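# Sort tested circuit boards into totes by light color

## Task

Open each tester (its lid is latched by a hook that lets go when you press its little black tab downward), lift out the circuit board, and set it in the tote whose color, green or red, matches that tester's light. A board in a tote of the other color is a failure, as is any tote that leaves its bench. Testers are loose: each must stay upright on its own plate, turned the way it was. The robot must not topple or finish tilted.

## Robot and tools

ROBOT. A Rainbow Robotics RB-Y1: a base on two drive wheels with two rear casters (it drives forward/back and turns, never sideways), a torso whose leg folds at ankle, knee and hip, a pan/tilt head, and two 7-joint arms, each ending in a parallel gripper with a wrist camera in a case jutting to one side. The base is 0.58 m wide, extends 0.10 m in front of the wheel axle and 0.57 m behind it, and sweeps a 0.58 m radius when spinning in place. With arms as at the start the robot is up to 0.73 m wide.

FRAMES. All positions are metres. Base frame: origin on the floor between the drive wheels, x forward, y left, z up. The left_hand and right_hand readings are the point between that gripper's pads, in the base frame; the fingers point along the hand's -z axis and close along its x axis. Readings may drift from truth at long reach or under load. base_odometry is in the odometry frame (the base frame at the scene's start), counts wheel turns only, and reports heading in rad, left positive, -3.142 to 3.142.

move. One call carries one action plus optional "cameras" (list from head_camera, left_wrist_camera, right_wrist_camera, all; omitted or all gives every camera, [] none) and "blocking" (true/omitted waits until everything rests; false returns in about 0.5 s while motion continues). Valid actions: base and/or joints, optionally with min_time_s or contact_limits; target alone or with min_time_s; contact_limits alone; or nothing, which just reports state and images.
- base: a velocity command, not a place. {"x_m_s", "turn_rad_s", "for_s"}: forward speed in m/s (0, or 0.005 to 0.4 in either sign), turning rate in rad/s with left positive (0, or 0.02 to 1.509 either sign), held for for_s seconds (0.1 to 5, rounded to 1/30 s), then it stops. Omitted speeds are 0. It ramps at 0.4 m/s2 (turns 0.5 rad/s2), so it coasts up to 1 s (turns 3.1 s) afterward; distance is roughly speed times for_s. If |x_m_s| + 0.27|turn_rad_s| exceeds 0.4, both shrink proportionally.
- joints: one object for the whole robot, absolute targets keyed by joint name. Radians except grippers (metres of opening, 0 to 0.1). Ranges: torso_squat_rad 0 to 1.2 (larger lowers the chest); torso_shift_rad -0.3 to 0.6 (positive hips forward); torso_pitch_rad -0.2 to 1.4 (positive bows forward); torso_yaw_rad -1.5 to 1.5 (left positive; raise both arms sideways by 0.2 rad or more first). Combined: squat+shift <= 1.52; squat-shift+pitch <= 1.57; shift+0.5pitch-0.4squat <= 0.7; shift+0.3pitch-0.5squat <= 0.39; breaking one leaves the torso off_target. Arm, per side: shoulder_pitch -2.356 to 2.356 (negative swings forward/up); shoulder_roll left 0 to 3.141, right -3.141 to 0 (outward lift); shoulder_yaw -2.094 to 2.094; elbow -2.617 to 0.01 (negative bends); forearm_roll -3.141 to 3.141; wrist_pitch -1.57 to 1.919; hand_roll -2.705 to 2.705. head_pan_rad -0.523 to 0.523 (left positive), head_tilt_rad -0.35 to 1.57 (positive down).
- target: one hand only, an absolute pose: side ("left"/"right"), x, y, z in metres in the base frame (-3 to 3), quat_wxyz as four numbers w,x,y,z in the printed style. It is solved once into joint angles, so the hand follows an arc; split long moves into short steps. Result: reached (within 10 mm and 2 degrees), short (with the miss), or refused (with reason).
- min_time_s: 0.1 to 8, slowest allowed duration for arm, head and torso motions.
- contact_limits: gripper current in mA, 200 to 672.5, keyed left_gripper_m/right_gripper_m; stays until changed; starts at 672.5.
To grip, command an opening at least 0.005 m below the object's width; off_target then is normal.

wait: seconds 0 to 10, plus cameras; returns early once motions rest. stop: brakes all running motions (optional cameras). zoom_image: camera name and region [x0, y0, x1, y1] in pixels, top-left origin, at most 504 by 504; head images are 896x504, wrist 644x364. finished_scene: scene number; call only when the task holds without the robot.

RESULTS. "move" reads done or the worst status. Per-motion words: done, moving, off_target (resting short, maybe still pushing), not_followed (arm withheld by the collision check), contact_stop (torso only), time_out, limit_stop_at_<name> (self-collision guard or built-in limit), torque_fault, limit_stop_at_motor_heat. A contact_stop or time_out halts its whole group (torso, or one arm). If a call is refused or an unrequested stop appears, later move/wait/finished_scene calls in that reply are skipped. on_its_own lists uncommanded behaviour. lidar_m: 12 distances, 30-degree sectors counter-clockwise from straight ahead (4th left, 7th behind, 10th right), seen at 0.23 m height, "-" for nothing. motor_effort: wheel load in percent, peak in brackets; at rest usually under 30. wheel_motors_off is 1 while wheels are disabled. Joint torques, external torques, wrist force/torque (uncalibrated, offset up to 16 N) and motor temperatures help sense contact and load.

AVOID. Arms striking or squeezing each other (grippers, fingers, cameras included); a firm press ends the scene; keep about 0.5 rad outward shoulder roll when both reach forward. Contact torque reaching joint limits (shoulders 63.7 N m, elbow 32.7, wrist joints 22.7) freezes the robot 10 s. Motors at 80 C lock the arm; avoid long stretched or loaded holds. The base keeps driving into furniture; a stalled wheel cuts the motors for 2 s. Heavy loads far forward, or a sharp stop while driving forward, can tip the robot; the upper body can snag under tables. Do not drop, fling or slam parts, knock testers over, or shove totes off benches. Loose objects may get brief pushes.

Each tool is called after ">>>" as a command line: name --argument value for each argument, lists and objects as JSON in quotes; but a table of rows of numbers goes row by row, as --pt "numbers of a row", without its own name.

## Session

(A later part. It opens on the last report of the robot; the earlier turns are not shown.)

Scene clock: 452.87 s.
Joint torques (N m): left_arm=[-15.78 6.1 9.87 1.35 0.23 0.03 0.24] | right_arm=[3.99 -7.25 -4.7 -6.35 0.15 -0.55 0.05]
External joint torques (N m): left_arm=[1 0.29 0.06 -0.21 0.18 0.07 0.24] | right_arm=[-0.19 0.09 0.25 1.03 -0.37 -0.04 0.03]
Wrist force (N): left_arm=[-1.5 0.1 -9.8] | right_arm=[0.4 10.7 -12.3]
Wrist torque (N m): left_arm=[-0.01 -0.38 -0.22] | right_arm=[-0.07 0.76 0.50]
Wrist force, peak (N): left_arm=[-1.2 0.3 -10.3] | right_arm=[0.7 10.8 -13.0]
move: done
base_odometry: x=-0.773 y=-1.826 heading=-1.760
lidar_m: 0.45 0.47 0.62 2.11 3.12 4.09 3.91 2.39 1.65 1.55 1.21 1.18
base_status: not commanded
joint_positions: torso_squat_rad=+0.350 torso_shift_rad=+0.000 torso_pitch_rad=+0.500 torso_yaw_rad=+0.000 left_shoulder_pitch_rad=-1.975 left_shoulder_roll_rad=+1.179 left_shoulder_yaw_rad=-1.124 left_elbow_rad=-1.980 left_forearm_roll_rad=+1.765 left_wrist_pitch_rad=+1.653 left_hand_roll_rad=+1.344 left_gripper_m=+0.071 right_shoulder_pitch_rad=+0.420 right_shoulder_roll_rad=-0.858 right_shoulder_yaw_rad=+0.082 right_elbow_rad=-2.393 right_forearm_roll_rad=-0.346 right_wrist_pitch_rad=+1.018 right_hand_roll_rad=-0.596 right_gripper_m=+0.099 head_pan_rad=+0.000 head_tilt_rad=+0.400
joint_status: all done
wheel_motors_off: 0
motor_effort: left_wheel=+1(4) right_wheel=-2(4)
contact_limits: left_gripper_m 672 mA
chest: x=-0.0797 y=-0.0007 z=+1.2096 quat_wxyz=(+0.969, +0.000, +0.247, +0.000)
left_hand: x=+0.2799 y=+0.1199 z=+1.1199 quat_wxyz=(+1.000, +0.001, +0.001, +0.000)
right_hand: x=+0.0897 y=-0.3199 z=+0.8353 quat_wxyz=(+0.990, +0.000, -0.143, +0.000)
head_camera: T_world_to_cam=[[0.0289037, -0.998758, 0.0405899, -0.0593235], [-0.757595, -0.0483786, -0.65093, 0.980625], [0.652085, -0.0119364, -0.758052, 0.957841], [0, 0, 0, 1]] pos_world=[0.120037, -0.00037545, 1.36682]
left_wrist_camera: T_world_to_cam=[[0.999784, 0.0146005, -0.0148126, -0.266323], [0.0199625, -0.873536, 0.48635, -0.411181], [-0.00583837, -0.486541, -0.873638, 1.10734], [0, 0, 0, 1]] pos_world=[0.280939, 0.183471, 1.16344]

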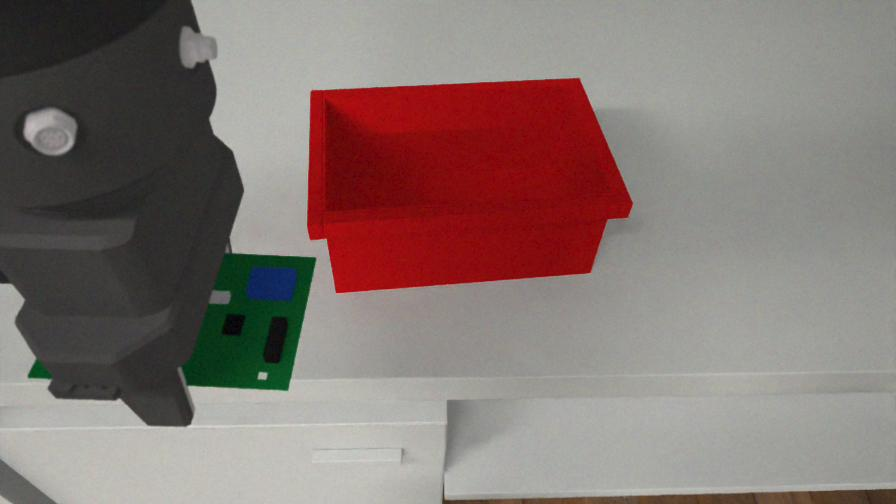

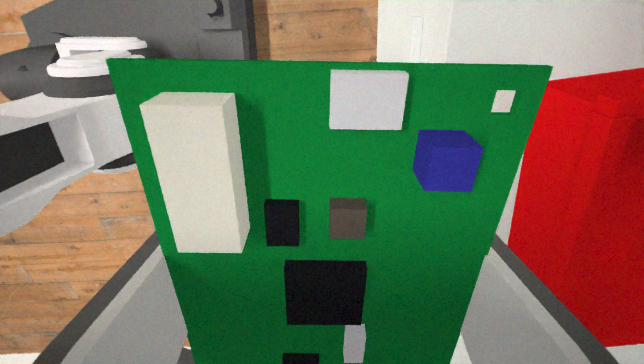

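>>> move --target '{"side":"left","x":0.45,"y":0.03,"z":1.13,"quat_wxyz":[0.9962,0,-0.0872,0]}' --min_time_s 1.5 --cameras '[]'

>>> move --target '{"side":"left","x":0.575,"y":-0.02,"z":1.08,"quat_wxyz":[0.9763,0,-0.2164,0]}' --min_time_s 1.5 --cameras '["head_camera","left_wrist_camera"]'

Scene clock: 465.03 s.
Joint torques (N m): left_arm=[-22.89 6.98 7.21 1.21 -0.03 -0.34 0.12] | right_arm=[3.88 -7.12 -4.73 -6.4 0.25 -0.53 0.01]
External joint torques (N m): left_arm=[0.89 -0.59 -1.18 0.89 0.21 -0.07 0.13] | right_arm=[-0.3 0.22 0.22 0.97 -0.26 -0.02 -0.01]
Wrist force (N): left_arm=[-2.6 0.0 -9.6] | right_arm=[0.5 10.6 -12.5]
Wrist torque (N m): left_arm=[-0.04 -0.44 -0.23] | right_arm=[-0.05 0.75 0.51]
Wrist force, peak (N): left_arm=[-2.3 0.7 -10.2] | right_arm=[0.7 10.7 -13.0]
move: done
base_odometry: x=-0.773 y=-1.826 heading=-1.760
lidar_m: 0.45 0.46 0.62 2.11 3.13 4.09 3.91 2.38 1.65 1.55 1.21 1.18
base_status: not commanded
joint_positions: torso_squat_rad=+0.350 torso_shift_rad=+0.000 torso_pitch_rad=+0.500 torso_yaw_rad=+0.000 left_shoulder_pitch_rad=-2.138 left_shoulder_roll_rad=+0.652 left_shoulder_yaw_rad=-1.195 left_elbow_rad=-1.037 left_forearm_roll_rad=+1.489 left_wrist_pitch_rad=+1.606 left_hand_roll_rad=+0.929 left_gripper_m=+0.071 right_shoulder_pitch_rad=+0.420 right_shoulder_roll_rad=-0.858 right_shoulder_yaw_rad=+0.082 right_elbow_rad=-2.393 right_forearm_roll_rad=-0.346 right_wrist_pitch_rad=+1.018 right_hand_roll_rad=-0.596 right_gripper_m=+0.099 head_pan_rad=+0.000 head_tilt_rad=+0.400
joint_status: all done
wheel_motors_off: 0
motor_effort: left_wheel=+2(3) right_wheel=-2(4)
contact_limits: left_gripper_m 672 mA
chest: x=-0.0797 y=-0.0007 z=+1.2096 quat_wxyz=(+0.969, +0.000, +0.247, +0.000)
left_hand: x=+0.4492 y=+0.0301 z=+1.1300 quat_wxyz=(+0.996, -0.002, -0.090, +0.000)
left_hand_status: reached (checked arc, planned for 1.5 s): 1 mm and 0.4 deg off.
right_hand: x=+0.0897 y=-0.3199 z=+0.8353 quat_wxyz=(+0.990, +0.000, -0.143, +0.000)

Scene clock: 466.87 s.
Joint torques (N m): left_arm=[-24.33 7.52 1.27 0.44 -0.28 -1.13 0.01] | right_arm=[4.2 -7.04 -4.68 -6.37 0.25 -0.5 0.1]
External joint torques (N m): left_arm=[1.67 -0.78 -1.25 0.89 0.15 -0.1 0.04] | right_arm=[0.03 0.29 0.26 1 -0.27 0 0.08]
Wrist force (N): left_arm=[-4.8 0.7 -8.3] | right_arm=[0.3 10.7 -12.7]
Wrist torque (N m): left_arm=[-0.07 -0.57 -0.21] | right_arm=[-0.07 0.74 0.49]
Wrist force, peak (N): left_arm=[-4.9 0.7 -9.1] | right_arm=[0.4 11.0 -12.8]
move: short
base_odometry: x=-0.773 y=-1.826 heading=-1.760
lidar_m: 0.45 0.46 0.62 2.11 3.12 4.09 3.92 2.38 1.65 1.55 1.20 1.18
base_status: not commanded
joint_positions: torso_squat_rad=+0.350 torso_shift_rad=+0.000 torso_pitch_rad=+0.500 torso_yaw_rad=+0.000 left_shoulder_pitch_rad=-2.114 left_shoulder_roll_rad=+0.224 left_shoulder_yaw_rad=-1.221 left_elbow_rad=-0.267 left_forearm_roll_rad=+1.249 left_wrist_pitch_rad=+1.026 left_hand_roll_rad=+0.625 left_gripper_m=+0.071 right_shoulder_pitch_rad=+0.420 right_shoulder_roll_rad=-0.858 right_shoulder_yaw_rad=+0.082 right_elbow_rad=-2.393 right_forearm_roll_rad=-0.346 right_wrist_pitch_rad=+1.018 right_hand_roll_rad=-0.596 right_gripper_m=+0.099 head_pan_rad=+0.000 head_tilt_rad=+0.400
joint_status: all done
wheel_motors_off: 0
motor_effort: left_wheel=+2(4) right_wheel=-2(4)
contact_limits: left_gripper_m 672 mA
chest: x=-0.0797 y=-0.0007 z=+1.2096 quat_wxyz=(+0.969, +0.000, +0.247, +0.000)
left_hand: x=+0.5742 y=-0.0197 z=+1.0801 quat_wxyz=(+0.956, -0.038, -0.290, -0.008)
left_hand_status: short (checked arc, as near as the solve gets, planned for 1.5 s): 1 mm and 9.8 deg off. The place is met; only the turn is off.
right_hand: x=+0.0897 y=-0.3199 z=+0.8353 quat_wxyz=(+0.990, +0.000, -0.143, +0.000)
head_camera: T_world_to_cam=[[0.0288989, -0.998758, 0.0405902, -0.0593234], [-0.757553, -0.0483759, -0.650979, 0.980687], [0.652134, -0.0119367, -0.75801, 0.957778], [0, 0, 0, 1]] pos_world=[0.120037, -0.00037546, 1.36682]
left_wrist_camera: T_world_to_cam=[[0.838625, 0.0204611, 0.544324, -1.07046], [-0.287681, -0.831923, 0.474493, -0.329488], [0.462545, -0.554514, -0.691785, 0.539761], [0, 0, 0, 1]] pos_world=[0.553265, 0.0470991, 1.11242]

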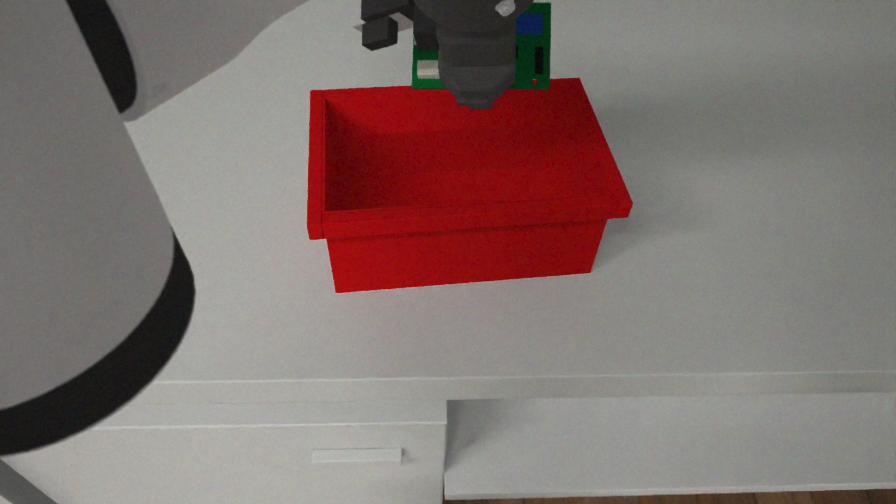

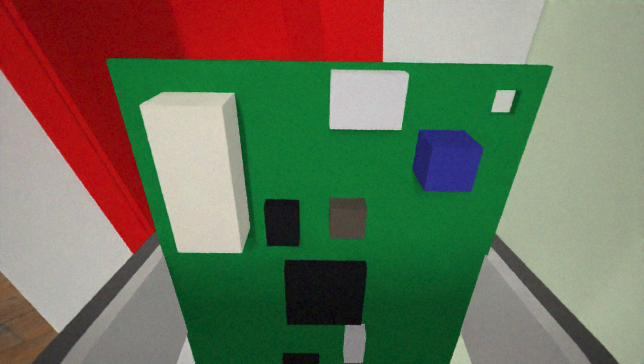

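>>> move --target '{"side":"left","x":0.45,"y":-0.01,"z":1.13,"quat_wxyz":[0.9962,0,-0.0872,0]}' --min_time_s 1.5 --cameras '[]'

>>> move --base '{"x_m_s":0.1,"for_s":1.2}' --cameras '[]'

>>> move --target '{"side":"left","x":0.475,"y":-0.01,"z":1.06,"quat_wxyz":[1,0,0,0]}' --min_time_s 1.5 --cameras '["head_camera","left_wrist_camera"]'

Scene clock: 480.37 s.
Joint torques (N m): left_arm=[-23.21 8.2 7.68 -1.01 0.11 -0.18 0.22] | right_arm=[3.99 -7.2 -4.76 -6.42 0.25 -0.64 -0.02]
External joint torques (N m): left_arm=[1.08 0.26 0.74 -0.42 0.34 0.09 0.23] | right_arm=[-0.19 0.14 0.19 0.95 -0.27 -0.13 -0.03]
Wrist force (N): left_arm=[-2.5 0.2 -9.7] | right_arm=[0.9 10.6 -12.5]
Wrist torque (N m): left_arm=[-0.07 -0.42 -0.20] | right_arm=[-0.05 0.79 0.50]
Wrist force, peak (N): left_arm=[-3.6 0.3 -9.5] | right_arm=[0.7 11.1 -12.6]
move: done
base_odometry: x=-0.773 y=-1.826 heading=-1.760
lidar_m: 0.45 0.47 0.61 2.11 3.12 4.09 3.92 2.39 1.64 1.55 1.21 1.18
base_status: not commanded
joint_positions: torso_squat_rad=+0.350 torso_shift_rad=+0.000 torso_pitch_rad=+0.500 torso_yaw_rad=+0.000 left_shoulder_pitch_rad=-2.162 left_shoulder_roll_rad=+0.471 left_shoulder_yaw_rad=-1.115 left_elbow_rad=-0.821 left_forearm_roll_rad=+1.400 left_wrist_pitch_rad=+1.647 left_hand_roll_rad=+0.883 left_gripper_m=+0.071 right_shoulder_pitch_rad=+0.420 right_shoulder_roll_rad=-0.858 right_shoulder_yaw_rad=+0.082 right_elbow_rad=-2.393 right_forearm_roll_rad=-0.346 right_wrist_pitch_rad=+1.018 right_hand_roll_rad=-0.596 right_gripper_m=+0.099 head_pan_rad=+0.000 head_tilt_rad=+0.400
joint_status: all done
wheel_motors_off: 0
motor_effort: left_wheel=+2(3) right_wheel=-4(4)
contact_limits: left_gripper_m 672 mA
chest: x=-0.0797 y=-0.0007 z=+1.2096 quat_wxyz=(+0.969, +0.000, +0.247, +0.000)
left_hand: x=+0.4497 y=-0.0100 z=+1.1300 quat_wxyz=(+0.996, +0.001, -0.085, +0.000)
left_hand_status: reached (checked arc, planned for 1.5 s): 0 mm and 0.2 deg off.
right_hand: x=+0.0897 y=-0.3199 z=+0.8353 quat_wxyz=(+0.990, +0.000, -0.143, +0.000)

Scene clock: 482.10 s.
Joint torques (N m): left_arm=[-23.03 8.5 7.6 -0.85 0.04 -0.22 0.23] | right_arm=[3.95 -7.08 -4.9 -6.5 0.22 -0.52 0.02]
External joint torques (N m): left_arm=[1.27 0.56 0.65 -0.26 0.27 0.05 0.24] | right_arm=[-0.23 0.25 0.05 0.88 -0.3 -0.01 0]
Wrist force (N): left_arm=[-2.5 0.3 -9.5] | right_arm=[0.5 10.5 -12.8]
Wrist torque (N m): left_arm=[-0.06 -0.43 -0.20] | right_arm=[-0.05 0.76 0.50]
Wrist force, peak (N): left_arm=[-2.9 0.2 -9.9] | right_arm=[1.1 10.6 -12.9]
move: done
base_odometry: x=-0.795 y=-1.944 heading=-1.760
lidar_m: 0.34 0.34 0.46 0.97 3.14 4.12 4.04 2.37 1.64 1.54 1.16 1.08
base_status: done (sent for 1.2 of 1.2 s)
joint_positions: torso_squat_rad=+0.350 torso_shift_rad=+0.000 torso_pitch_rad=+0.500 torso_yaw_rad=+0.000 left_shoulder_pitch_rad=-2.162 left_shoulder_roll_rad=+0.471 left_shoulder_yaw_rad=-1.115 left_elbow_rad=-0.821 left_forearm_roll_rad=+1.400 left_wrist_pitch_rad=+1.647 left_hand_roll_rad=+0.883 left_gripper_m=+0.071 right_shoulder_pitch_rad=+0.420 right_shoulder_roll_rad=-0.858 right_shoulder_yaw_rad=+0.082 right_elbow_rad=-2.393 right_forearm_roll_rad=-0.346 right_wrist_pitch_rad=+1.018 right_hand_roll_rad=-0.596 right_gripper_m=+0.099 head_pan_rad=+0.000 head_tilt_rad=+0.400
joint_status: not commanded
wheel_motors_off: 0
motor_effort: left_wheel=-3(23) right_wheel=-2(19)
contact_limits: left_gripper_m 672 mA
chest: x=-0.0796 y=-0.0007 z=+1.2096 quat_wxyz=(+0.969, +0.000, +0.247, +0.000)
left_hand: x=+0.4498 y=-0.0100 z=+1.1299 quat_wxyz=(+0.996, +0.001, -0.085, +0.000)
right_hand: x=+0.0897 y=-0.3199 z=+0.8352 quat_wxyz=(+0.990, +0.000, -0.143, +0.000)

Scene clock: 483.93 s.
Joint torques (N m): left_arm=[-23.21 6.84 3.35 -0.34 0.2 -0.42 0.04] | right_arm=[4.04 -7.14 -4.83 -6.23 0.21 -0.62 0.04]
External joint torques (N m): left_arm=[2.03 -1.32 0.68 0.99 0.22 -0.1 0.05] | right_arm=[-0.13 0.2 0.12 1.15 -0.3 -0.12 0.03]
Wrist force (N): left_arm=[-2.3 0.7 -9.8] | right_arm=[0.5 10.6 -12.5]
Wrist torque (N m): left_arm=[-0.07 -0.43 -0.21] | right_arm=[-0.06 0.77 0.51]
Wrist force, peak (N): left_arm=[-2.1 0.1 -10.0] | right_arm=[0.6 10.9 -12.8]
move: short
base_odometry: x=-0.795 y=-1.944 heading=-1.760
lidar_m: 0.34 0.34 0.45 0.98 3.13 4.12 4.04 2.37 1.64 1.54 1.17 1.08
base_status: not commanded
joint_positions: torso_squat_rad=+0.350 torso_shift_rad=+0.000 torso_pitch_rad=+0.500 torso_yaw_rad=+0.000 left_shoulder_pitch_rad=-2.131 left_shoulder_roll_rad=+0.236 left_shoulder_yaw_rad=-1.115 left_elbow_rad=-0.267 left_forearm_roll_rad=+1.410 left_wrist_pitch_rad=+1.484 left_hand_roll_rad=+0.555 left_gripper_m=+0.071 right_shoulder_pitch_rad=+0.420 right_shoulder_roll_rad=-0.858 right_shoulder_yaw_rad=+0.082 right_elbow_rad=-2.393 right_forearm_roll_rad=-0.346 right_wrist_pitch_rad=+1.018 right_hand_roll_rad=-0.596 right_gripper_m=+0.099 head_pan_rad=+0.000 head_tilt_rad=+0.400
joint_status: all done
wheel_motors_off: 0
motor_effort: left_wheel=-1(3) right_wheel=-2(4)
contact_limits: left_gripper_m 672 mA
chest: x=-0.0796 y=-0.0007 z=+1.2096 quat_wxyz=(+0.969, +0.000, +0.247, +0.000)
left_hand: x=+0.4744 y=-0.0097 z=+1.0602 quat_wxyz=(+0.998, -0.025, -0.057, +0.000)
left_hand_status: short (checked arc, as near as the solve gets, planned for 1.5 s): 1 mm and 7.1 deg off. The place is met; only the turn is off.
right_hand: x=+0.0897 y=-0.3199 z=+0.8353 quat_wxyz=(+0.990, +0.000, -0.143, +0.000)
head_camera: T_world_to_cam=[[0.0289037, -0.998758, 0.0405899, -0.0593264], [-0.757595, -0.0483786, -0.65093, 0.980701], [0.652085, -0.0119364, -0.758052, 0.957776], [0, 0, 0, 1]] pos_world=[0.120137, -0.00037545, 1.36682]
left_wrist_camera: T_world_to_cam=[[0.994752, 0.0176162, 0.100791, -0.579984], [-0.0387804, -0.846659, 0.530721, -0.518154], [0.0946848, -0.531844, -0.841532, 0.911122], [0, 0, 0, 1]] pos_world=[0.470576, 0.0560928, 1.10019]

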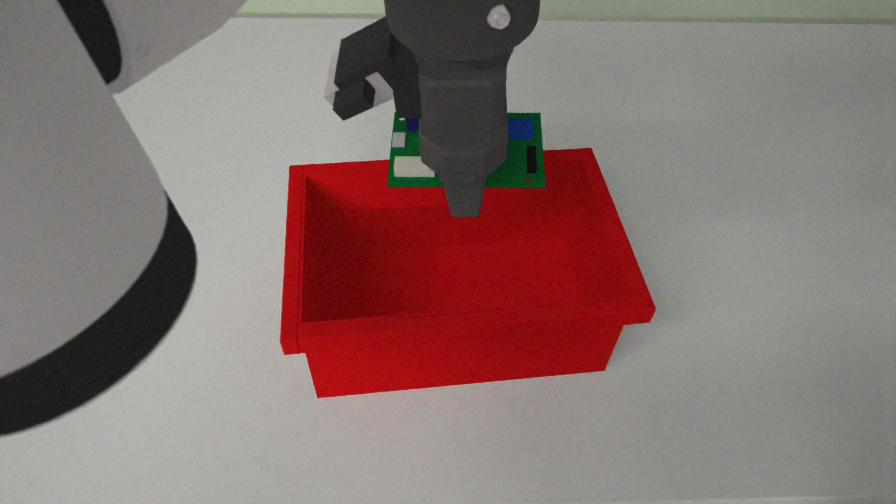

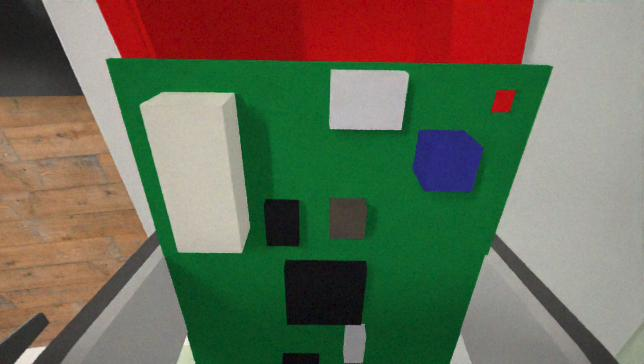

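>>> move --target '{"side":"left","x":0.488,"y":-0.02,"z":0.99,"quat_wxyz":[1,0,0,0]}' --min_time_s 1.5 --cameras '["head_camera"]'

>>> move --target '{"side":"left","x":0.488,"y":-0.02,"z":0.925,"quat_wxyz":[1,0,0,0]}' --min_time_s 1.5 --cameras '["head_camera","left_wrist_camera"]'

Scene clock: 497.13 s.
Joint torques (N m): left_arm=[-22.88 5.68 1.34 -0.36 0 -0.82 0.45] | right_arm=[3.76 -6.89 -4.78 -6.47 0.31 -0.52 0.06]
External joint torques (N m): left_arm=[2.29 -1.65 -1.33 1.05 0.03 -0.33 0.46] | right_arm=[-0.42 0.44 0.17 0.9 -0.21 -0.01 0.04]
Wrist force (N): left_arm=[-2.5 0.4 -9.6] | right_arm=[0.6 10.8 -12.7]
Wrist torque (N m): left_arm=[-0.01 -0.44 -0.24] | right_arm=[-0.10 0.78 0.51]
Wrist force, peak (N): left_arm=[-2.5 0.6 -9.9] | right_arm=[0.7 11.1 -12.7]
move: short
base_odometry: x=-0.795 y=-1.944 heading=-1.760
lidar_m: 0.34 0.34 0.45 0.98 3.13 4.11 4.04 2.36 1.64 1.54 1.16 1.07
base_status: not commanded
joint_positions: torso_squat_rad=+0.350 torso_shift_rad=+0.000 torso_pitch_rad=+0.500 torso_yaw_rad=+0.000 left_shoulder_pitch_rad=-2.000 left_shoulder_roll_rad=+0.191 left_shoulder_yaw_rad=-1.142 left_elbow_rad=-0.267 left_forearm_roll_rad=+1.370 left_wrist_pitch_rad=+1.263 left_hand_roll_rad=+0.568 left_gripper_m=+0.071 right_shoulder_pitch_rad=+0.420 right_shoulder_roll_rad=-0.858 right_shoulder_yaw_rad=+0.082 right_elbow_rad=-2.393 right_forearm_roll_rad=-0.346 right_wrist_pitch_rad=+1.018 right_hand_roll_rad=-0.596 right_gripper_m=+0.099 head_pan_rad=+0.000 head_tilt_rad=+0.400
joint_status: all done
wheel_motors_off: 0
motor_effort: left_wheel=-1(3) right_wheel=-2(4)
contact_limits: left_gripper_m 672 mA
chest: x=-0.0796 y=-0.0007 z=+1.2096 quat_wxyz=(+0.969, +0.000, +0.247, +0.000)
left_hand: x=+0.4874 y=-0.0197 z=+0.9903 quat_wxyz=(+0.994, -0.044, -0.096, +0.000)
left_hand_status: short (checked arc, as near as the solve gets, planned for 1.5 s): 1 mm and 12.1 deg off. The place is met; only the turn is off.
right_hand: x=+0.0897 y=-0.3199 z=+0.8353 quat_wxyz=(+0.990, +0.000, -0.143, +0.000)
head_camera: T_world_to_cam=[[0.0289037, -0.998758, 0.0405899, -0.0593264], [-0.757595, -0.0483786, -0.65093, 0.980701], [0.652085, -0.0119364, -0.758052, 0.957776], [0, 0, 0, 1]] pos_world=[0.120137, -0.00037545, 1.36682]

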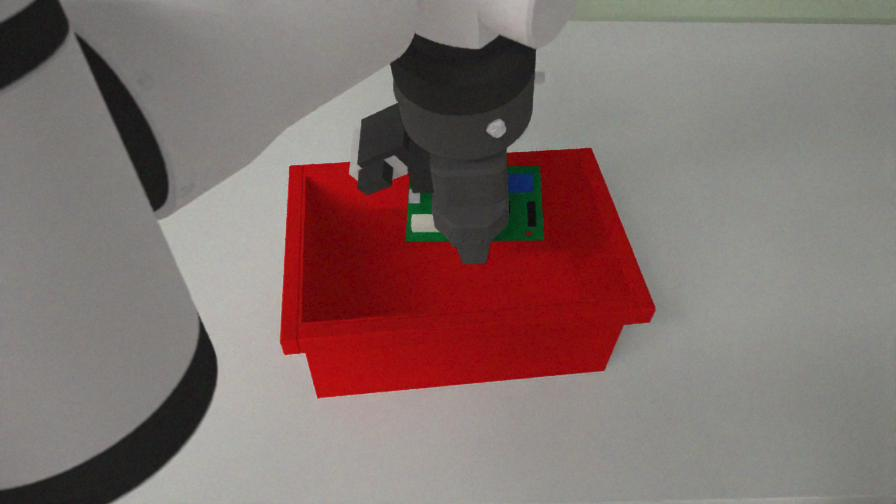

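Scene clock: 498.97 s.
Joint torques (N m): left_arm=[-22.6 4.86 1.15 -0.46 -0.01 -0.84 0.45] | right_arm=[3.96 -6.93 -4.64 -6.39 0.19 -0.58 -0.04]
External joint torques (N m): left_arm=[2.07 -1.44 -1.47 1.01 0.04 -0.26 0.46] | right_arm=[-0.21 0.4 0.31 0.98 -0.33 -0.07 -0.06]
Wrist force (N): left_arm=[-3.3 1.0 -9.2] | right_arm=[0.4 10.8 -12.6]
Wrist torque (N m): left_arm=[-0.07 -0.50 -0.24] | right_arm=[-0.07 0.76 0.51]
Wrist force, peak (N): left_arm=[-2.9 1.1 -9.9] | right_arm=[0.3 11.0 -13.0]
move: short
base_odometry: x=-0.795 y=-1.944 heading=-1.760
lidar_m: 0.33 0.34 0.46 0.98 3.14 4.11 4.03 2.38 1.64 1.54 1.17 1.08
base_status: not commanded
joint_positions: torso_squat_rad=+0.350 torso_shift_rad=+0.000 torso_pitch_rad=+0.500 torso_yaw_rad=+0.000 left_shoulder_pitch_rad=-1.873 left_shoulder_roll_rad=+0.158 left_shoulder_yaw_rad=-1.172 left_elbow_rad=-0.267 left_forearm_roll_rad=+1.332 left_wrist_pitch_rad=+1.080 left_hand_roll_rad=+0.579 left_gripper_m=+0.071 right_shoulder_pitch_rad=+0.420 right_shoulder_roll_rad=-0.858 right_shoulder_yaw_rad=+0.082 right_elbow_rad=-2.393 right_forearm_roll_rad=-0.346 right_wrist_pitch_rad=+1.018 right_hand_roll_rad=-0.596 right_gripper_m=+0.099 head_pan_rad=+0.000 head_tilt_rad=+0.400
joint_status: all done
wheel_motors_off: 0
motor_effort: left_wheel=-3(3) right_wheel=-3(4)
contact_limits: left_gripper_m 672 mA
chest: x=-0.0796 y=-0.0007 z=+1.2096 quat_wxyz=(+0.969, +0.000, +0.247, +0.000)
left_hand: x=+0.4874 y=-0.0197 z=+0.9254 quat_wxyz=(+0.991, -0.055, -0.122, +0.000)
left_hand_status: short (checked arc, as near as the solve gets, planned for 1.5 s): 1 mm and 15.4 deg off. The place is met; only the turn is off.
right_hand: x=+0.0897 y=-0.3199 z=+0.8353 quat_wxyz=(+0.990, +0.000, -0.143, +0.000)
head_camera: T_world_to_cam=[[0.0289037, -0.998758, 0.0405899, -0.0593264], [-0.757595, -0.0483786, -0.65093, 0.980701], [0.652085, -0.0119364, -0.758052, 0.957776], [0, 0, 0, 1]] pos_world=[0.120137, -0.00037545, 1.36682]
left_wrist_camera: T_world_to_cam=[[0.973276, 0.0275567, 0.227977, -0.686219], [-0.110766, -0.81331, 0.571189, -0.456316], [0.201156, -0.581177, -0.788523, 0.689271], [0, 0, 0, 1]] pos_world=[0.478685, 0.0483715, 0.960591]

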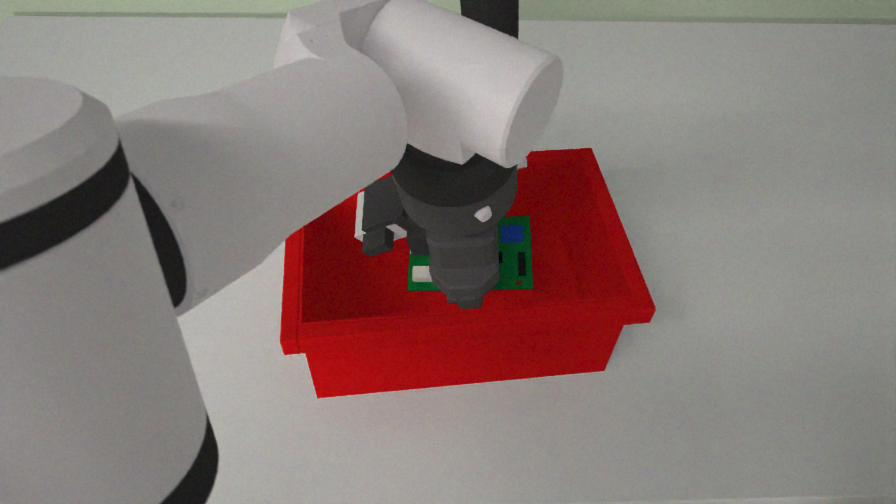

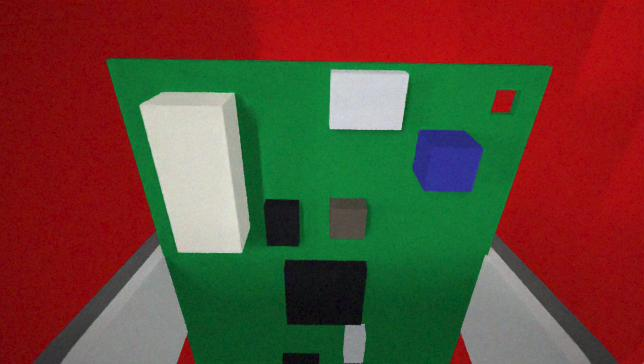

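>>> move --target '{"side":"left","x":0.488,"y":-0.02,"z":0.9,"quat_wxyz":[0.991,-0.055,-0.122,0]}' --min_time_s 1.5 --cameras '[]'

>>> move --joints '{"left_gripper_m":0.098}' --cameras '["left_wrist_camera"]'

>>> move --target '{"side":"left","x":0.488,"y":-0.02,"z":1.0,"quat_wxyz":[0.991,-0.055,-0.122,0]}' --min_time_s 1.5 --cameras '["head_camera"]'

Scene clock: 506.70 s.
Joint torques (N m): left_arm=[-22.15 3.91 1.29 -0.61 0.05 -1 0.37] | right_arm=[4.04 -7.13 -4.74 -6.31 0.31 -0.54 0.12]
External joint torques (N m): left_arm=[2.22 -1.92 -1.3 0.88 0.11 -0.35 0.39] | right_arm=[-0.13 0.2 0.21 1.06 -0.2 -0.03 0.1]
Wrist force (N): left_arm=[-3.2 0.9 -9.3] | right_arm=[0.4 10.6 -12.4]
Wrist torque (N m): left_arm=[-0.06 -0.48 -0.23] | right_arm=[-0.07 0.74 0.51]
Wrist force, peak (N): left_arm=[-3.2 0.6 -9.7] | right_arm=[0.6 10.9 -12.8]
move: short
base_odometry: x=-0.795 y=-1.944 heading=-1.760
lidar_m: 0.33 0.34 0.45 0.98 3.12 4.11 4.04 2.37 1.64 1.54 1.17 1.07
base_status: not commanded
joint_positions: torso_squat_rad=+0.350 torso_shift_rad=+0.000 torso_pitch_rad=+0.500 torso_yaw_rad=+0.000 left_shoulder_pitch_rad=-1.821 left_shoulder_roll_rad=+0.146 left_shoulder_yaw_rad=-1.186 left_elbow_rad=-0.267 left_forearm_roll_rad=+1.312 left_wrist_pitch_rad=+0.993 left_hand_roll_rad=+0.588 left_gripper_m=+0.071 right_shoulder_pitch_rad=+0.420 right_shoulder_roll_rad=-0.858 right_shoulder_yaw_rad=+0.082 right_elbow_rad=-2.393 right_forearm_roll_rad=-0.346 right_wrist_pitch_rad=+1.018 right_hand_roll_rad=-0.596 right_gripper_m=+0.099 head_pan_rad=+0.000 head_tilt_rad=+0.400
joint_status: all done
wheel_motors_off: 0
motor_effort: left_wheel=-1(3) right_wheel=-2(4)
contact_limits: left_gripper_m 672 mA
chest: x=-0.0796 y=-0.0007 z=+1.2096 quat_wxyz=(+0.969, +0.000, +0.247, +0.000)
left_hand: x=+0.4876 y=-0.0197 z=+0.9005 quat_wxyz=(+0.988, -0.062, -0.138, +0.000)
left_hand_status: short (checked arc, as near as the solve gets, planned for 1.5 s): 1 mm and 2.1 deg off. The place is met; only the turn is off.
right_hand: x=+0.0897 y=-0.3199 z=+0.8353 quat_wxyz=(+0.990, +0.000, -0.143, +0.000)

Scene clock: 507.50 s.
Joint torques (N m): left_arm=[-22.07 3.92 1.28 -0.59 -0.02 -0.95 0.46] | right_arm=[4.24 -6.98 -4.96 -6.4 0.19 -0.56 0.04]
External joint torques (N m): left_arm=[2.3 -1.91 -1.31 0.9 0.04 -0.3 0.47] | right_arm=[0.06 0.36 -0.01 0.97 -0.33 -0.06 0.02]
Wrist force (N): left_arm=[-3.2 0.8 -8.8] | right_arm=[0.5 10.7 -12.5]
Wrist torque (N m): left_arm=[-0.04 -0.49 -0.23] | right_arm=[-0.09 0.77 0.50]
Wrist force, peak (N): left_arm=[-3.3 1.0 -9.3] | right_arm=[0.4 10.9 -12.7]
move: done
base_odometry: x=-0.795 y=-1.944 heading=-1.760
lidar_m: 0.34 0.34 0.46 0.98 3.14 4.12 4.04 2.37 1.65 1.54 1.16 1.08
base_status: not commanded
joint_positions: torso_squat_rad=+0.350 torso_shift_rad=+0.000 torso_pitch_rad=+0.500 torso_yaw_rad=+0.000 left_shoulder_pitch_rad=-1.821 left_shoulder_roll_rad=+0.146 left_shoulder_yaw_rad=-1.186 left_elbow_rad=-0.267 left_forearm_roll_rad=+1.312 left_wrist_pitch_rad=+0.993 left_hand_roll_rad=+0.588 left_gripper_m=+0.098 right_shoulder_pitch_rad=+0.420 right_shoulder_roll_rad=-0.858 right_shoulder_yaw_rad=+0.082 right_elbow_rad=-2.393 right_forearm_roll_rad=-0.346 right_wrist_pitch_rad=+1.018 right_hand_roll_rad=-0.596 right_gripper_m=+0.099 head_pan_rad=+0.000 head_tilt_rad=+0.400
joint_status: all done
wheel_motors_off: 0
motor_effort: left_wheel=-2(2) right_wheel=-3(3)
contact_limits: left_gripper_m 672 mA
chest: x=-0.0796 y=-0.0007 z=+1.2096 quat_wxyz=(+0.969, +0.000, +0.247, +0.000)
left_hand: x=+0.4876 y=-0.0197 z=+0.9005 quat_wxyz=(+0.988, -0.062, -0.138, +0.000)
right_hand: x=+0.0897 y=-0.3199 z=+0.8353 quat_wxyz=(+0.990, +0.000, -0.143, +0.000)
left_wrist_camera: T_world_to_cam=[[0.965319, 0.0311411, 0.259211, -0.704835], [-0.129484, -0.805035, 0.578924, -0.439762], [0.226702, -0.59241, -0.773083, 0.642881], [0, 0, 0, 1]] pos_world=[0.477706, 0.0487744, 0.934289]

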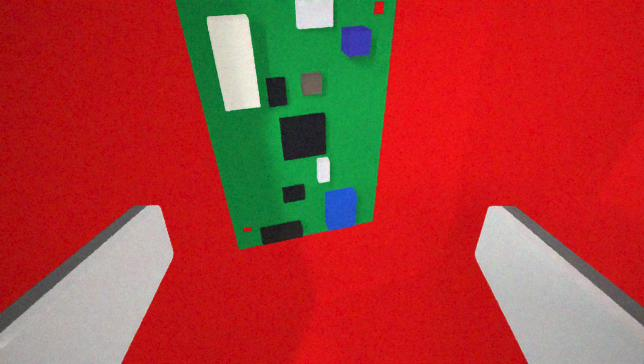

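Scene clock: 509.33 s.
Joint torques (N m): left_arm=[-23.65 8.05 6.97 -1.8 0.23 -0.26 0.29] | right_arm=[3.94 -7.31 -4.83 -6.43 0.24 -0.63 0.08]
External joint torques (N m): left_arm=[1.43 0.9 1.15 -0.45 0.37 0.27 0.3] | right_arm=[-0.24 0.03 0.12 0.94 -0.27 -0.13 0.06]
Wrist force (N): left_arm=[-2.9 0.8 -9.0] | right_arm=[0.7 10.6 -12.5]
Wrist torque (N m): left_arm=[-0.04 -0.47 -0.22] | right_arm=[-0.05 0.78 0.51]
Wrist force, peak (N): left_arm=[-3.3 0.6 -9.2] | right_arm=[0.5 11.1 -12.6]
move: done
base_odometry: x=-0.795 y=-1.944 heading=-1.760
lidar_m: 0.33 0.34 0.45 0.98 3.14 4.11 4.04 2.37 1.64 1.54 1.16 1.08
base_status: not commanded
joint_positions: torso_squat_rad=+0.350 torso_shift_rad=+0.000 torso_pitch_rad=+0.500 torso_yaw_rad=+0.000 left_shoulder_pitch_rad=-1.944 left_shoulder_roll_rad=+0.358 left_shoulder_yaw_rad=-1.170 left_elbow_rad=-0.637 left_forearm_roll_rad=+1.328 left_wrist_pitch_rad=+1.266 left_hand_roll_rad=+0.767 left_gripper_m=+0.098 right_shoulder_pitch_rad=+0.420 right_shoulder_roll_rad=-0.858 right_shoulder_yaw_rad=+0.082 right_elbow_rad=-2.393 right_forearm_roll_rad=-0.346 right_wrist_pitch_rad=+1.018 right_hand_roll_rad=-0.596 right_gripper_m=+0.099 head_pan_rad=+0.000 head_tilt_rad=+0.400
joint_status: all done
wheel_motors_off: 0
motor_effort: left_wheel=-1(3) right_wheel=-2(3)
contact_limits: left_gripper_m 672 mA
chest: x=-0.0796 y=-0.0007 z=+1.2096 quat_wxyz=(+0.969, +0.000, +0.247, +0.000)
left_hand: x=+0.4874 y=-0.0200 z=+0.9998 quat_wxyz=(+0.992, -0.053, -0.117, -0.001)
left_hand_status: reached (checked arc, planned for 1.5 s): 1 mm and 0.6 deg off.
right_hand: x=+0.0897 y=-0.3199 z=+0.8353 quat_wxyz=(+0.990, +0.000, -0.143, +0.000)
head_camera: T_world_to_cam=[[0.0289037, -0.998758, 0.0405899, -0.0593235], [-0.757595, -0.0483786, -0.65093, 0.980625], [0.652085, -0.0119364, -0.758052, 0.957841], [0, 0, 0, 1]] pos_world=[0.120037, -0.00037545, 1.36682]

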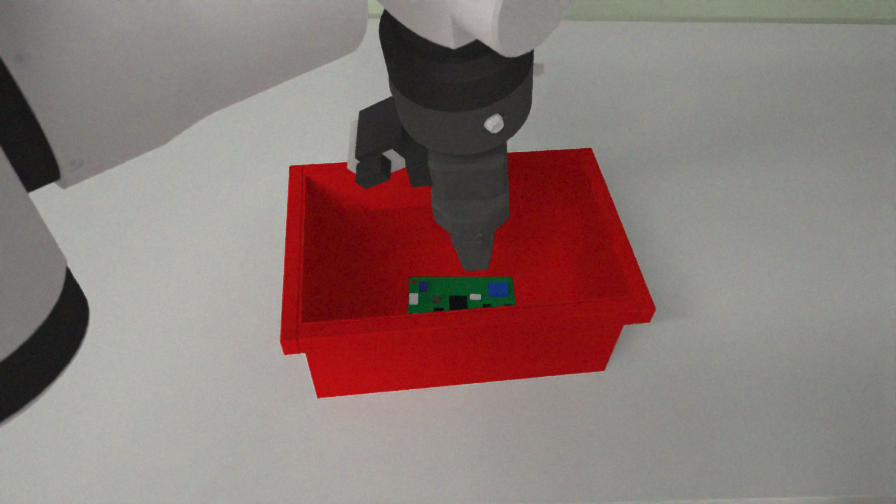

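>>> move --target '{"side":"left","x":0.42,"y":-0.01,"z":1.13,"quat_wxyz":[0.9962,0,-0.0872,0]}' --cameras '["head_camera"]'

>>> move --base '{"x_m_s":-0.2,"for_s":3}' --cameras '[]'

>>> move --target '{"side":"left","x":0.28,"y":0.14,"z":1.15,"quat_wxyz":[1,0,0,0]}' --cameras '[]'

>>> move --joints '{"torso_pitch_rad":0.2}' --base '{"turn_rad_s":-0.603,"for_s":5}' --cameras '["head_camera"]'

>>> move --base '{"x_m_s":0.36,"for_s":5}' --cameras '["head_camera"]'

Scene clock: 525.73 s.
Joint torques (N m): left_arm=[-21.22 7.25 8.83 -0.37 0.06 -0.5 -0.26] | right_arm=[3.48 -7.03 -4.76 -6.32 0.23 -0.5 0]
External joint torques (N m): left_arm=[2.06 -0.19 0.23 -0.13 0.32 -0.29 -0.25] | right_arm=[-0.7 0.31 0.19 1.05 -0.29 0.01 -0.02]
Wrist force (N): left_arm=[-2.4 0.2 -9.1] | right_arm=[0.6 10.6 -12.7]
Wrist torque (N m): left_arm=[-0.05 -0.44 -0.21] | right_arm=[-0.06 0.77 0.50]
Wrist force, peak (N): left_arm=[-3.4 0.4 -10.7] | right_arm=[0.7 11.0 -12.8]
move: done
base_odometry: x=-0.795 y=-1.944 heading=-1.760
lidar_m: 0.33 0.35 0.46 0.98 3.14 4.11 4.04 2.37 1.64 1.55 1.16 1.08
base_status: not commanded
joint_positions: torso_squat_rad=+0.350 torso_shift_rad=+0.000 torso_pitch_rad=+0.500 torso_yaw_rad=+0.000 left_shoulder_pitch_rad=-2.124 left_shoulder_roll_rad=+0.567 left_shoulder_yaw_rad=-1.113 left_elbow_rad=-1.097 left_forearm_roll_rad=+1.424 left_wrist_pitch_rad=+1.677 left_hand_roll_rad=+1.054 left_gripper_m=+0.098 right_shoulder_pitch_rad=+0.420 right_shoulder_roll_rad=-0.858 right_shoulder_yaw_rad=+0.082 right_elbow_rad=-2.393 right_forearm_roll_rad=-0.346 right_wrist_pitch_rad=+1.018 right_hand_roll_rad=-0.596 right_gripper_m=+0.099 head_pan_rad=+0.000 head_tilt_rad=+0.400
joint_status: all done
wheel_motors_off: 0
motor_effort: left_wheel=+0(2) right_wheel=-2(3)
contact_limits: left_gripper_m 672 mA
chest: x=-0.0797 y=-0.0007 z=+1.2096 quat_wxyz=(+0.969, +0.000, +0.247, +0.000)
left_hand: x=+0.4196 y=-0.0100 z=+1.1303 quat_wxyz=(+0.996, +0.001, -0.085, +0.000)
left_hand_status: reached (checked arc, planned for 0.8 s): 0 mm and 0.3 deg off.
right_hand: x=+0.0897 y=-0.3199 z=+0.8353 quat_wxyz=(+0.990, +0.000, -0.143, +0.000)
head_camera: T_world_to_cam=[[0.0289745, -0.998753, 0.0406588, -0.0594259], [-0.7575, -0.0484789, -0.651033, 0.980755], [0.652192, -0.0119356, -0.75796, 0.957702], [0, 0, 0, 1]] pos_world=[0.120037, -0.000375083, 1.36682]

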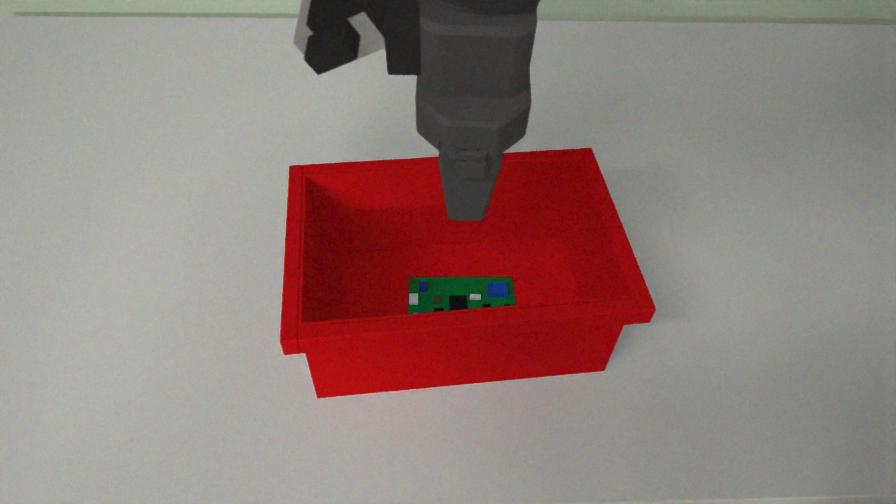

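Scene clock: 529.70 s.
Joint torques (N m): left_arm=[-21.6 7.05 8.36 -0.28 0 -0.43 -0.31] | right_arm=[4 -6.83 -4.92 -6.38 0.21 -0.61 0]
External joint torques (N m): left_arm=[1.68 -0.4 -0.24 -0.04 0.26 -0.22 -0.3] | right_arm=[-0.17 0.51 0.03 0.99 -0.31 -0.1 -0.01]
Wrist force (N): left_arm=[-2.9 0.4 -9.0] | right_arm=[0.7 10.6 -12.2]
Wrist torque (N m): left_arm=[-0.08 -0.48 -0.20] | right_arm=[-0.07 0.79 0.49]
Wrist force, peak (N): left_arm=[-2.9 0.4 -9.6] | right_arm=[0.5 11.0 -12.7]
move: done
base_odometry: x=-0.683 y=-1.354 heading=-1.759
lidar_m: 0.93 0.96 1.27 2.75 3.11 3.58 3.44 2.42 1.69 1.59 1.47 1.60
base_status: done (sent for 3 of 3 s)
joint_positions: torso_squat_rad=+0.350 torso_shift_rad=+0.000 torso_pitch_rad=+0.500 torso_yaw_rad=+0.000 left_shoulder_pitch_rad=-2.123 left_shoulder_roll_rad=+0.567 left_shoulder_yaw_rad=-1.113 left_elbow_rad=-1.097 left_forearm_roll_rad=+1.424 left_wrist_pitch_rad=+1.676 left_hand_roll_rad=+1.054 left_gripper_m=+0.098 right_shoulder_pitch_rad=+0.420 right_shoulder_roll_rad=-0.858 right_shoulder_yaw_rad=+0.082 right_elbow_rad=-2.393 right_forearm_roll_rad=-0.346 right_wrist_pitch_rad=+1.018 right_hand_roll_rad=-0.596 right_gripper_m=+0.099 head_pan_rad=+0.000 head_tilt_rad=+0.400
joint_status: not commanded
wheel_motors_off: 0
motor_effort: left_wheel=+3(20) right_wheel=-2(23)
contact_limits: left_gripper_m 672 mA
chest: x=-0.0797 y=-0.0007 z=+1.2096 quat_wxyz=(+0.969, +0.000, +0.247, +0.000)
left_hand: x=+0.4196 y=-0.0100 z=+1.1303 quat_wxyz=(+0.996, +0.001, -0.085, +0.000)
right_hand: x=+0.0897 y=-0.3199 z=+0.8353 quat_wxyz=(+0.990, +0.000, -0.143, +0.000)

Scene clock: 531.27 s.
Joint torques (N m): left_arm=[-14.62 5.74 10.41 1.62 0.05 0.04 0.1] | right_arm=[3.87 -7.06 -4.81 -6.33 0.16 -0.59 -0.01]
External joint torques (N m): left_arm=[1.7 -0.17 0.82 -0.17 0.01 0.09 0.1] | right_arm=[-0.3 0.28 0.14 1.05 -0.36 -0.08 -0.02]
Wrist force (N): left_arm=[-1.2 0.2 -9.5] | right_arm=[0.3 10.7 -12.7]
Wrist torque (N m): left_arm=[-0.02 -0.34 -0.22] | right_arm=[-0.09 0.74 0.52]
Wrist force, peak (N): left_arm=[-2.6 0.1 -9.9] | right_arm=[0.5 10.9 -12.8]
move: done
base_odometry: x=-0.683 y=-1.354 heading=-1.759
lidar_m: 0.93 0.96 1.27 2.75 3.11 3.58 3.43 2.43 1.69 1.59 1.47 1.59
base_status: not commanded
joint_positions: torso_squat_rad=+0.350 torso_shift_rad=+0.000 torso_pitch_rad=+0.500 torso_yaw_rad=+0.000 left_shoulder_pitch_rad=-1.951 left_shoulder_roll_rad=+1.230 left_shoulder_yaw_rad=-1.004 left_elbow_rad=-1.971 left_forearm_roll_rad=+1.809 left_wrist_pitch_rad=+1.752 left_hand_roll_rad=+1.303 left_gripper_m=+0.098 right_shoulder_pitch_rad=+0.420 right_shoulder_roll_rad=-0.858 right_shoulder_yaw_rad=+0.082 right_elbow_rad=-2.393 right_forearm_roll_rad=-0.346 right_wrist_pitch_rad=+1.018 right_hand_roll_rad=-0.596 right_gripper_m=+0.099 head_pan_rad=+0.000 head_tilt_rad=+0.400
joint_status: all done
wheel_motors_off: 0
motor_effort: left_wheel=+5(6) right_wheel=-2(5)
contact_limits: left_gripper_m 672 mA
chest: x=-0.0797 y=-0.0007 z=+1.2096 quat_wxyz=(+0.969, +0.000, +0.247, +0.000)
left_hand: x=+0.2800 y=+0.1400 z=+1.1501 quat_wxyz=(+1.000, +0.000, +0.000, +0.000)
left_hand_status: reached (checked arc, planned for 1.2 s): 0 mm and 0.1 deg off.
right_hand: x=+0.0897 y=-0.3199 z=+0.8353 quat_wxyz=(+0.990, +0.000, -0.143, +0.000)

Scene clock: 537.77 s.
Joint torques (N m): left_arm=[-13.6 4.78 9.22 3.62 -0.25 -0.12 0.12] | right_arm=[-0.86 -8.65 -6.39 -6.72 0.51 -0.99 0.05]
External joint torques (N m): left_arm=[1.4 0.12 0.52 -0.31 0.26 0.08 0.13] | right_arm=[-0.04 0.4 0.18 1.03 -0.28 -0.02 0.02]
Wrist force (N): left_arm=[-3.4 0.3 -9.4] | right_arm=[-1.2 10.6 -11.6]
Wrist torque (N m): left_arm=[-0.03 -0.47 -0.20] | right_arm=[-0.08 0.66 0.49]
Wrist force, peak (N): left_arm=[-3.4 0.2 -9.5] | right_arm=[0.6 10.8 -13.0]
move: done
base_odometry: x=-0.683 y=-1.354 heading=+1.509
lidar_m: 3.44 2.09 1.59 1.57 1.48 1.62 0.94 1.03 2.26 3.04 3.22 3.46
base_status: done (sent for 5 of 5 s)
joint_positions: torso_squat_rad=+0.350 torso_shift_rad=+0.000 torso_pitch_rad=+0.200 torso_yaw_rad=+0.000 left_shoulder_pitch_rad=-1.951 left_shoulder_roll_rad=+1.230 left_shoulder_yaw_rad=-1.004 left_elbow_rad=-1.971 left_forearm_roll_rad=+1.809 left_wrist_pitch_rad=+1.752 left_hand_roll_rad=+1.303 left_gripper_m=+0.098 right_shoulder_pitch_rad=+0.420 right_shoulder_roll_rad=-0.858 right_shoulder_yaw_rad=+0.082 right_elbow_rad=-2.393 right_forearm_roll_rad=-0.346 right_wrist_pitch_rad=+1.018 right_hand_roll_rad=-0.596 right_gripper_m=+0.099 head_pan_rad=+0.000 head_tilt_rad=+0.400
joint_status: all done
wheel_motors_off: 0
motor_effort: left_wheel=+3(27) right_wheel=+0(25)
contact_limits: left_gripper_m 672 mA
chest: x=-0.1667 y=-0.0007 z=+1.2413 quat_wxyz=(+0.995, +0.000, +0.100, +0.000)
left_hand: x=+0.1946 y=+0.1399 z=+1.2907 quat_wxyz=(+0.989, +0.000, -0.149, +0.000)
right_hand: x=+0.1057 y=-0.3200 z=+0.9338 quat_wxyz=(+0.957, +0.000, -0.289, +0.000)
head_camera: T_world_to_cam=[[0.015381, -0.99876, 0.0473433, -0.0687033], [-0.531177, -0.0482768, -0.845885, 1.21506], [0.847121, -0.0121371, -0.531261, 0.789537], [0, 0, 0, 1]] pos_world=[-0.0223648, -0.000376152, 1.4505]

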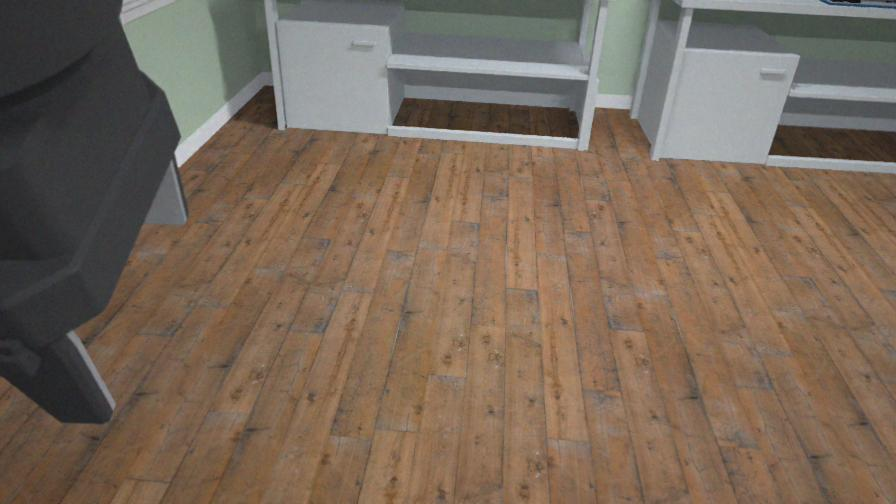

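Scene clock: 544.13 s.
Joint torques (N m): left_arm=[-13.99 4.49 8.86 3.66 -0.24 -0.15 0.08] | right_arm=[-0.81 -8.37 -6.59 -6.78 0.47 -0.97 0.01]
External joint torques (N m): left_arm=[1.01 -0.17 0.16 -0.27 0.27 0.04 0.1] | right_arm=[0.01 0.67 -0.03 0.97 -0.31 -0.01 -0.02]
Wrist force (N): left_arm=[-3.4 0.2 -9.3] | right_arm=[-1.0 10.8 -11.9]
Wrist torque (N m): left_arm=[-0.02 -0.49 -0.21] | right_arm=[-0.08 0.70 0.48]
Wrist force, peak (N): left_arm=[-3.3 0.2 -9.6] | right_arm=[-0.9 11.0 -12.2]
move: done
base_odometry: x=-0.572 y=+0.442 heading=+1.509
lidar_m: 1.70 1.73 1.47 1.44 1.53 2.21 2.74 2.92 3.26 3.20 2.10 1.71
base_status: done (sent for 5 of 5 s)
joint_positions: torso_squat_rad=+0.350 torso_shift_rad=+0.000 torso_pitch_rad=+0.200 torso_yaw_rad=+0.000 left_shoulder_pitch_rad=-1.951 left_shoulder_roll_rad=+1.230 left_shoulder_yaw_rad=-1.003 left_elbow_rad=-1.971 left_forearm_roll_rad=+1.809 left_wrist_pitch_rad=+1.752 left_hand_roll_rad=+1.303 left_gripper_m=+0.098 right_shoulder_pitch_rad=+0.420 right_shoulder_roll_rad=-0.858 right_shoulder_yaw_rad=+0.082 right_elbow_rad=-2.393 right_forearm_roll_rad=-0.346 right_wrist_pitch_rad=+1.018 right_hand_roll_rad=-0.596 right_gripper_m=+0.099 head_pan_rad=+0.000 head_tilt_rad=+0.400
joint_status: not commanded
wheel_motors_off: 0
motor_effort: left_wheel=-1(29) right_wheel=+2(30)
contact_limits: left_gripper_m 672 mA
chest: x=-0.1665 y=-0.0007 z=+1.2413 quat_wxyz=(+0.995, +0.000, +0.100, +0.000)
left_hand: x=+0.1948 y=+0.1399 z=+1.2906 quat_wxyz=(+0.989, +0.000, -0.149, +0.000)
right_hand: x=+0.1058 y=-0.3200 z=+0.9337 quat_wxyz=(+0.957, +0.000, -0.289, +0.000)
head_camera: T_world_to_cam=[[0.0153952, -0.99876, 0.0473413, -0.0687031], [-0.53141, -0.0482793, -0.845738, 1.21495], [0.846975, -0.0121373, -0.531495, 0.789703], [0, 0, 0, 1]] pos_world=[-0.0221642, -0.000376144, 1.4505]

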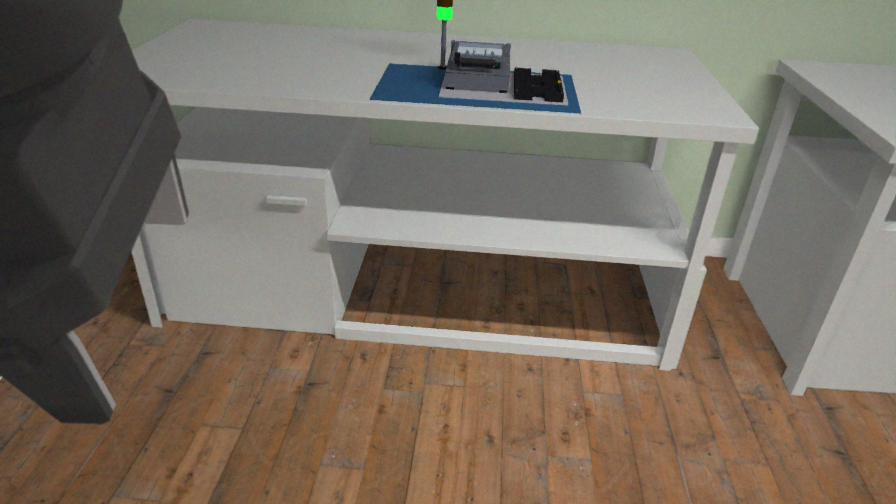

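>>> move --base '{"turn_rad_s": -0.25, "for_s": 0.5}' --cameras '[]'

>>> move --base '{"x_m_s": 0.3, "for_s": 3.2}' --joints '{"torso_pitch_rad": 0.35, "head_tilt_rad": 0.6}' --cameras '["head_camera"]'

Scene clock: 569.20 s.
Joint torques (N m): left_arm=[-14.01 4.5 8.96 3.55 -0.3 -0.14 0.01] | right_arm=[-1.04 -8.96 -6.47 -6.83 0.48 -1.05 0.06]
External joint torques (N m): left_arm=[0.99 -0.17 0.26 -0.39 0.21 0.05 0.03] | right_arm=[-0.22 0.09 0.09 0.92 -0.31 -0.08 0.03]
Wrist force (N): left_arm=[-3.3 0.2 -9.2] | right_arm=[-1.2 10.9 -11.6]
Wrist torque (N m): left_arm=[-0.01 -0.48 -0.20] | right_arm=[-0.10 0.65 0.49]
Wrist force, peak (N): left_arm=[-3.4 0.3 -9.5] | right_arm=[-1.3 11.0 -12.0]
move: done
base_odometry: x=-0.572 y=+0.442 heading=+1.385
lidar_m: 2.12 1.70 1.53 1.44 1.47 1.96 2.74 2.81 3.37 3.20 3.16 1.71
base_status: done (sent for 0.5 of 0.5 s)
joint_positions: torso_squat_rad=+0.350 torso_shift_rad=+0.000 torso_pitch_rad=+0.200 torso_yaw_rad=+0.000 left_shoulder_pitch_rad=-1.951 left_shoulder_roll_rad=+1.230 left_shoulder_yaw_rad=-1.003 left_elbow_rad=-1.971 left_forearm_roll_rad=+1.809 left_wrist_pitch_rad=+1.752 left_hand_roll_rad=+1.303 left_gripper_m=+0.098 right_shoulder_pitch_rad=+0.420 right_shoulder_roll_rad=-0.858 right_shoulder_yaw_rad=+0.082 right_elbow_rad=-2.393 right_forearm_roll_rad=-0.346 right_wrist_pitch_rad=+1.018 right_hand_roll_rad=-0.596 right_gripper_m=+0.099 head_pan_rad=+0.000 head_tilt_rad=+0.400
joint_status: not commanded
wheel_motors_off: 0
motor_effort: left_wheel=-1(27) right_wheel=-6(27)
contact_limits: left_gripper_m 672 mA
chest: x=-0.1665 y=-0.0007 z=+1.2413 quat_wxyz=(+0.995, +0.000, +0.100, +0.000)
left_hand: x=+0.1948 y=+0.1399 z=+1.2906 quat_wxyz=(+0.989, +0.000, -0.149, +0.000)
right_hand: x=+0.1058 y=-0.3200 z=+0.9337 quat_wxyz=(+0.957, +0.000, -0.289, +0.000)

Scene clock: 573.50 s.
Joint torques (N m): left_arm=[-14.94 5.31 9.12 2.61 -0.06 -0.12 0.11] | right_arm=[1.55 -7.83 -5.79 -6.72 0.36 -0.76 0.12]
External joint torques (N m): left_arm=[0.89 -0.03 -0.13 -0.28 0.17 0.01 0.12] | right_arm=[-0.15 0.46 0.03 0.92 -0.3 -0.01 0.1]
Wrist force (N): left_arm=[-2.8 0.3 -9.5] | right_arm=[-0.1 10.7 -12.0]
Wrist torque (N m): left_arm=[-0.03 -0.46 -0.22] | right_arm=[-0.06 0.76 0.49]
Wrist force, peak (N): left_arm=[-2.8 0.3 -9.9] | right_arm=[0.4 11.0 -12.5]
move: done
base_odometry: x=-0.394 y=+1.386 heading=+1.384
lidar_m: 1.32 0.85 0.91 1.49 1.53 2.02 3.70 3.81 3.31 3.14 1.12 0.85
base_status: done (sent for 3.2 of 3.2 s)
joint_positions: torso_squat_rad=+0.350 torso_shift_rad=+0.000 torso_pitch_rad=+0.350 torso_yaw_rad=+0.000 left_shoulder_pitch_rad=-1.951 left_shoulder_roll_rad=+1.230 left_shoulder_yaw_rad=-1.003 left_elbow_rad=-1.971 left_forearm_roll_rad=+1.809 left_wrist_pitch_rad=+1.752 left_hand_roll_rad=+1.303 left_gripper_m=+0.098 right_shoulder_pitch_rad=+0.420 right_shoulder_roll_rad=-0.858 right_shoulder_yaw_rad=+0.082 right_elbow_rad=-2.393 right_forearm_roll_rad=-0.346 right_wrist_pitch_rad=+1.018 right_hand_roll_rad=-0.596 right_gripper_m=+0.099 head_pan_rad=+0.000 head_tilt_rad=+0.600
joint_status: all done
wheel_motors_off: 0
motor_effort: left_wheel=-3(29) right_wheel=+0(33)
contact_limits: left_gripper_m 672 mA
chest: x=-0.1219 y=-0.0007 z=+1.2287 quat_wxyz=(+0.985, +0.000, +0.174, +0.000)
left_hand: x=+0.2427 y=+0.1399 z=+1.2235 quat_wxyz=(+0.997, +0.000, -0.075, +0.000)
right_hand: x=+0.1014 y=-0.3199 z=+0.8839 quat_wxyz=(+0.976, +0.000, -0.216, +0.000)
head_camera: T_world_to_cam=[[0.0309709, -0.998753, 0.0391557, -0.0566676], [-0.789137, -0.0484758, -0.612301, 0.895935], [0.613436, -0.0119357, -0.789654, 1.07164], [0, 0, 0, 1]] pos_world=[0.0513884, -0.000375095, 1.39703]

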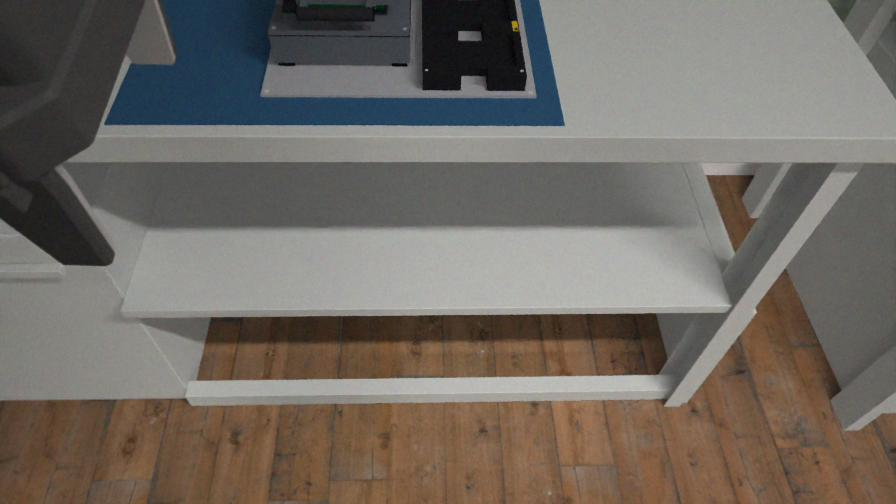

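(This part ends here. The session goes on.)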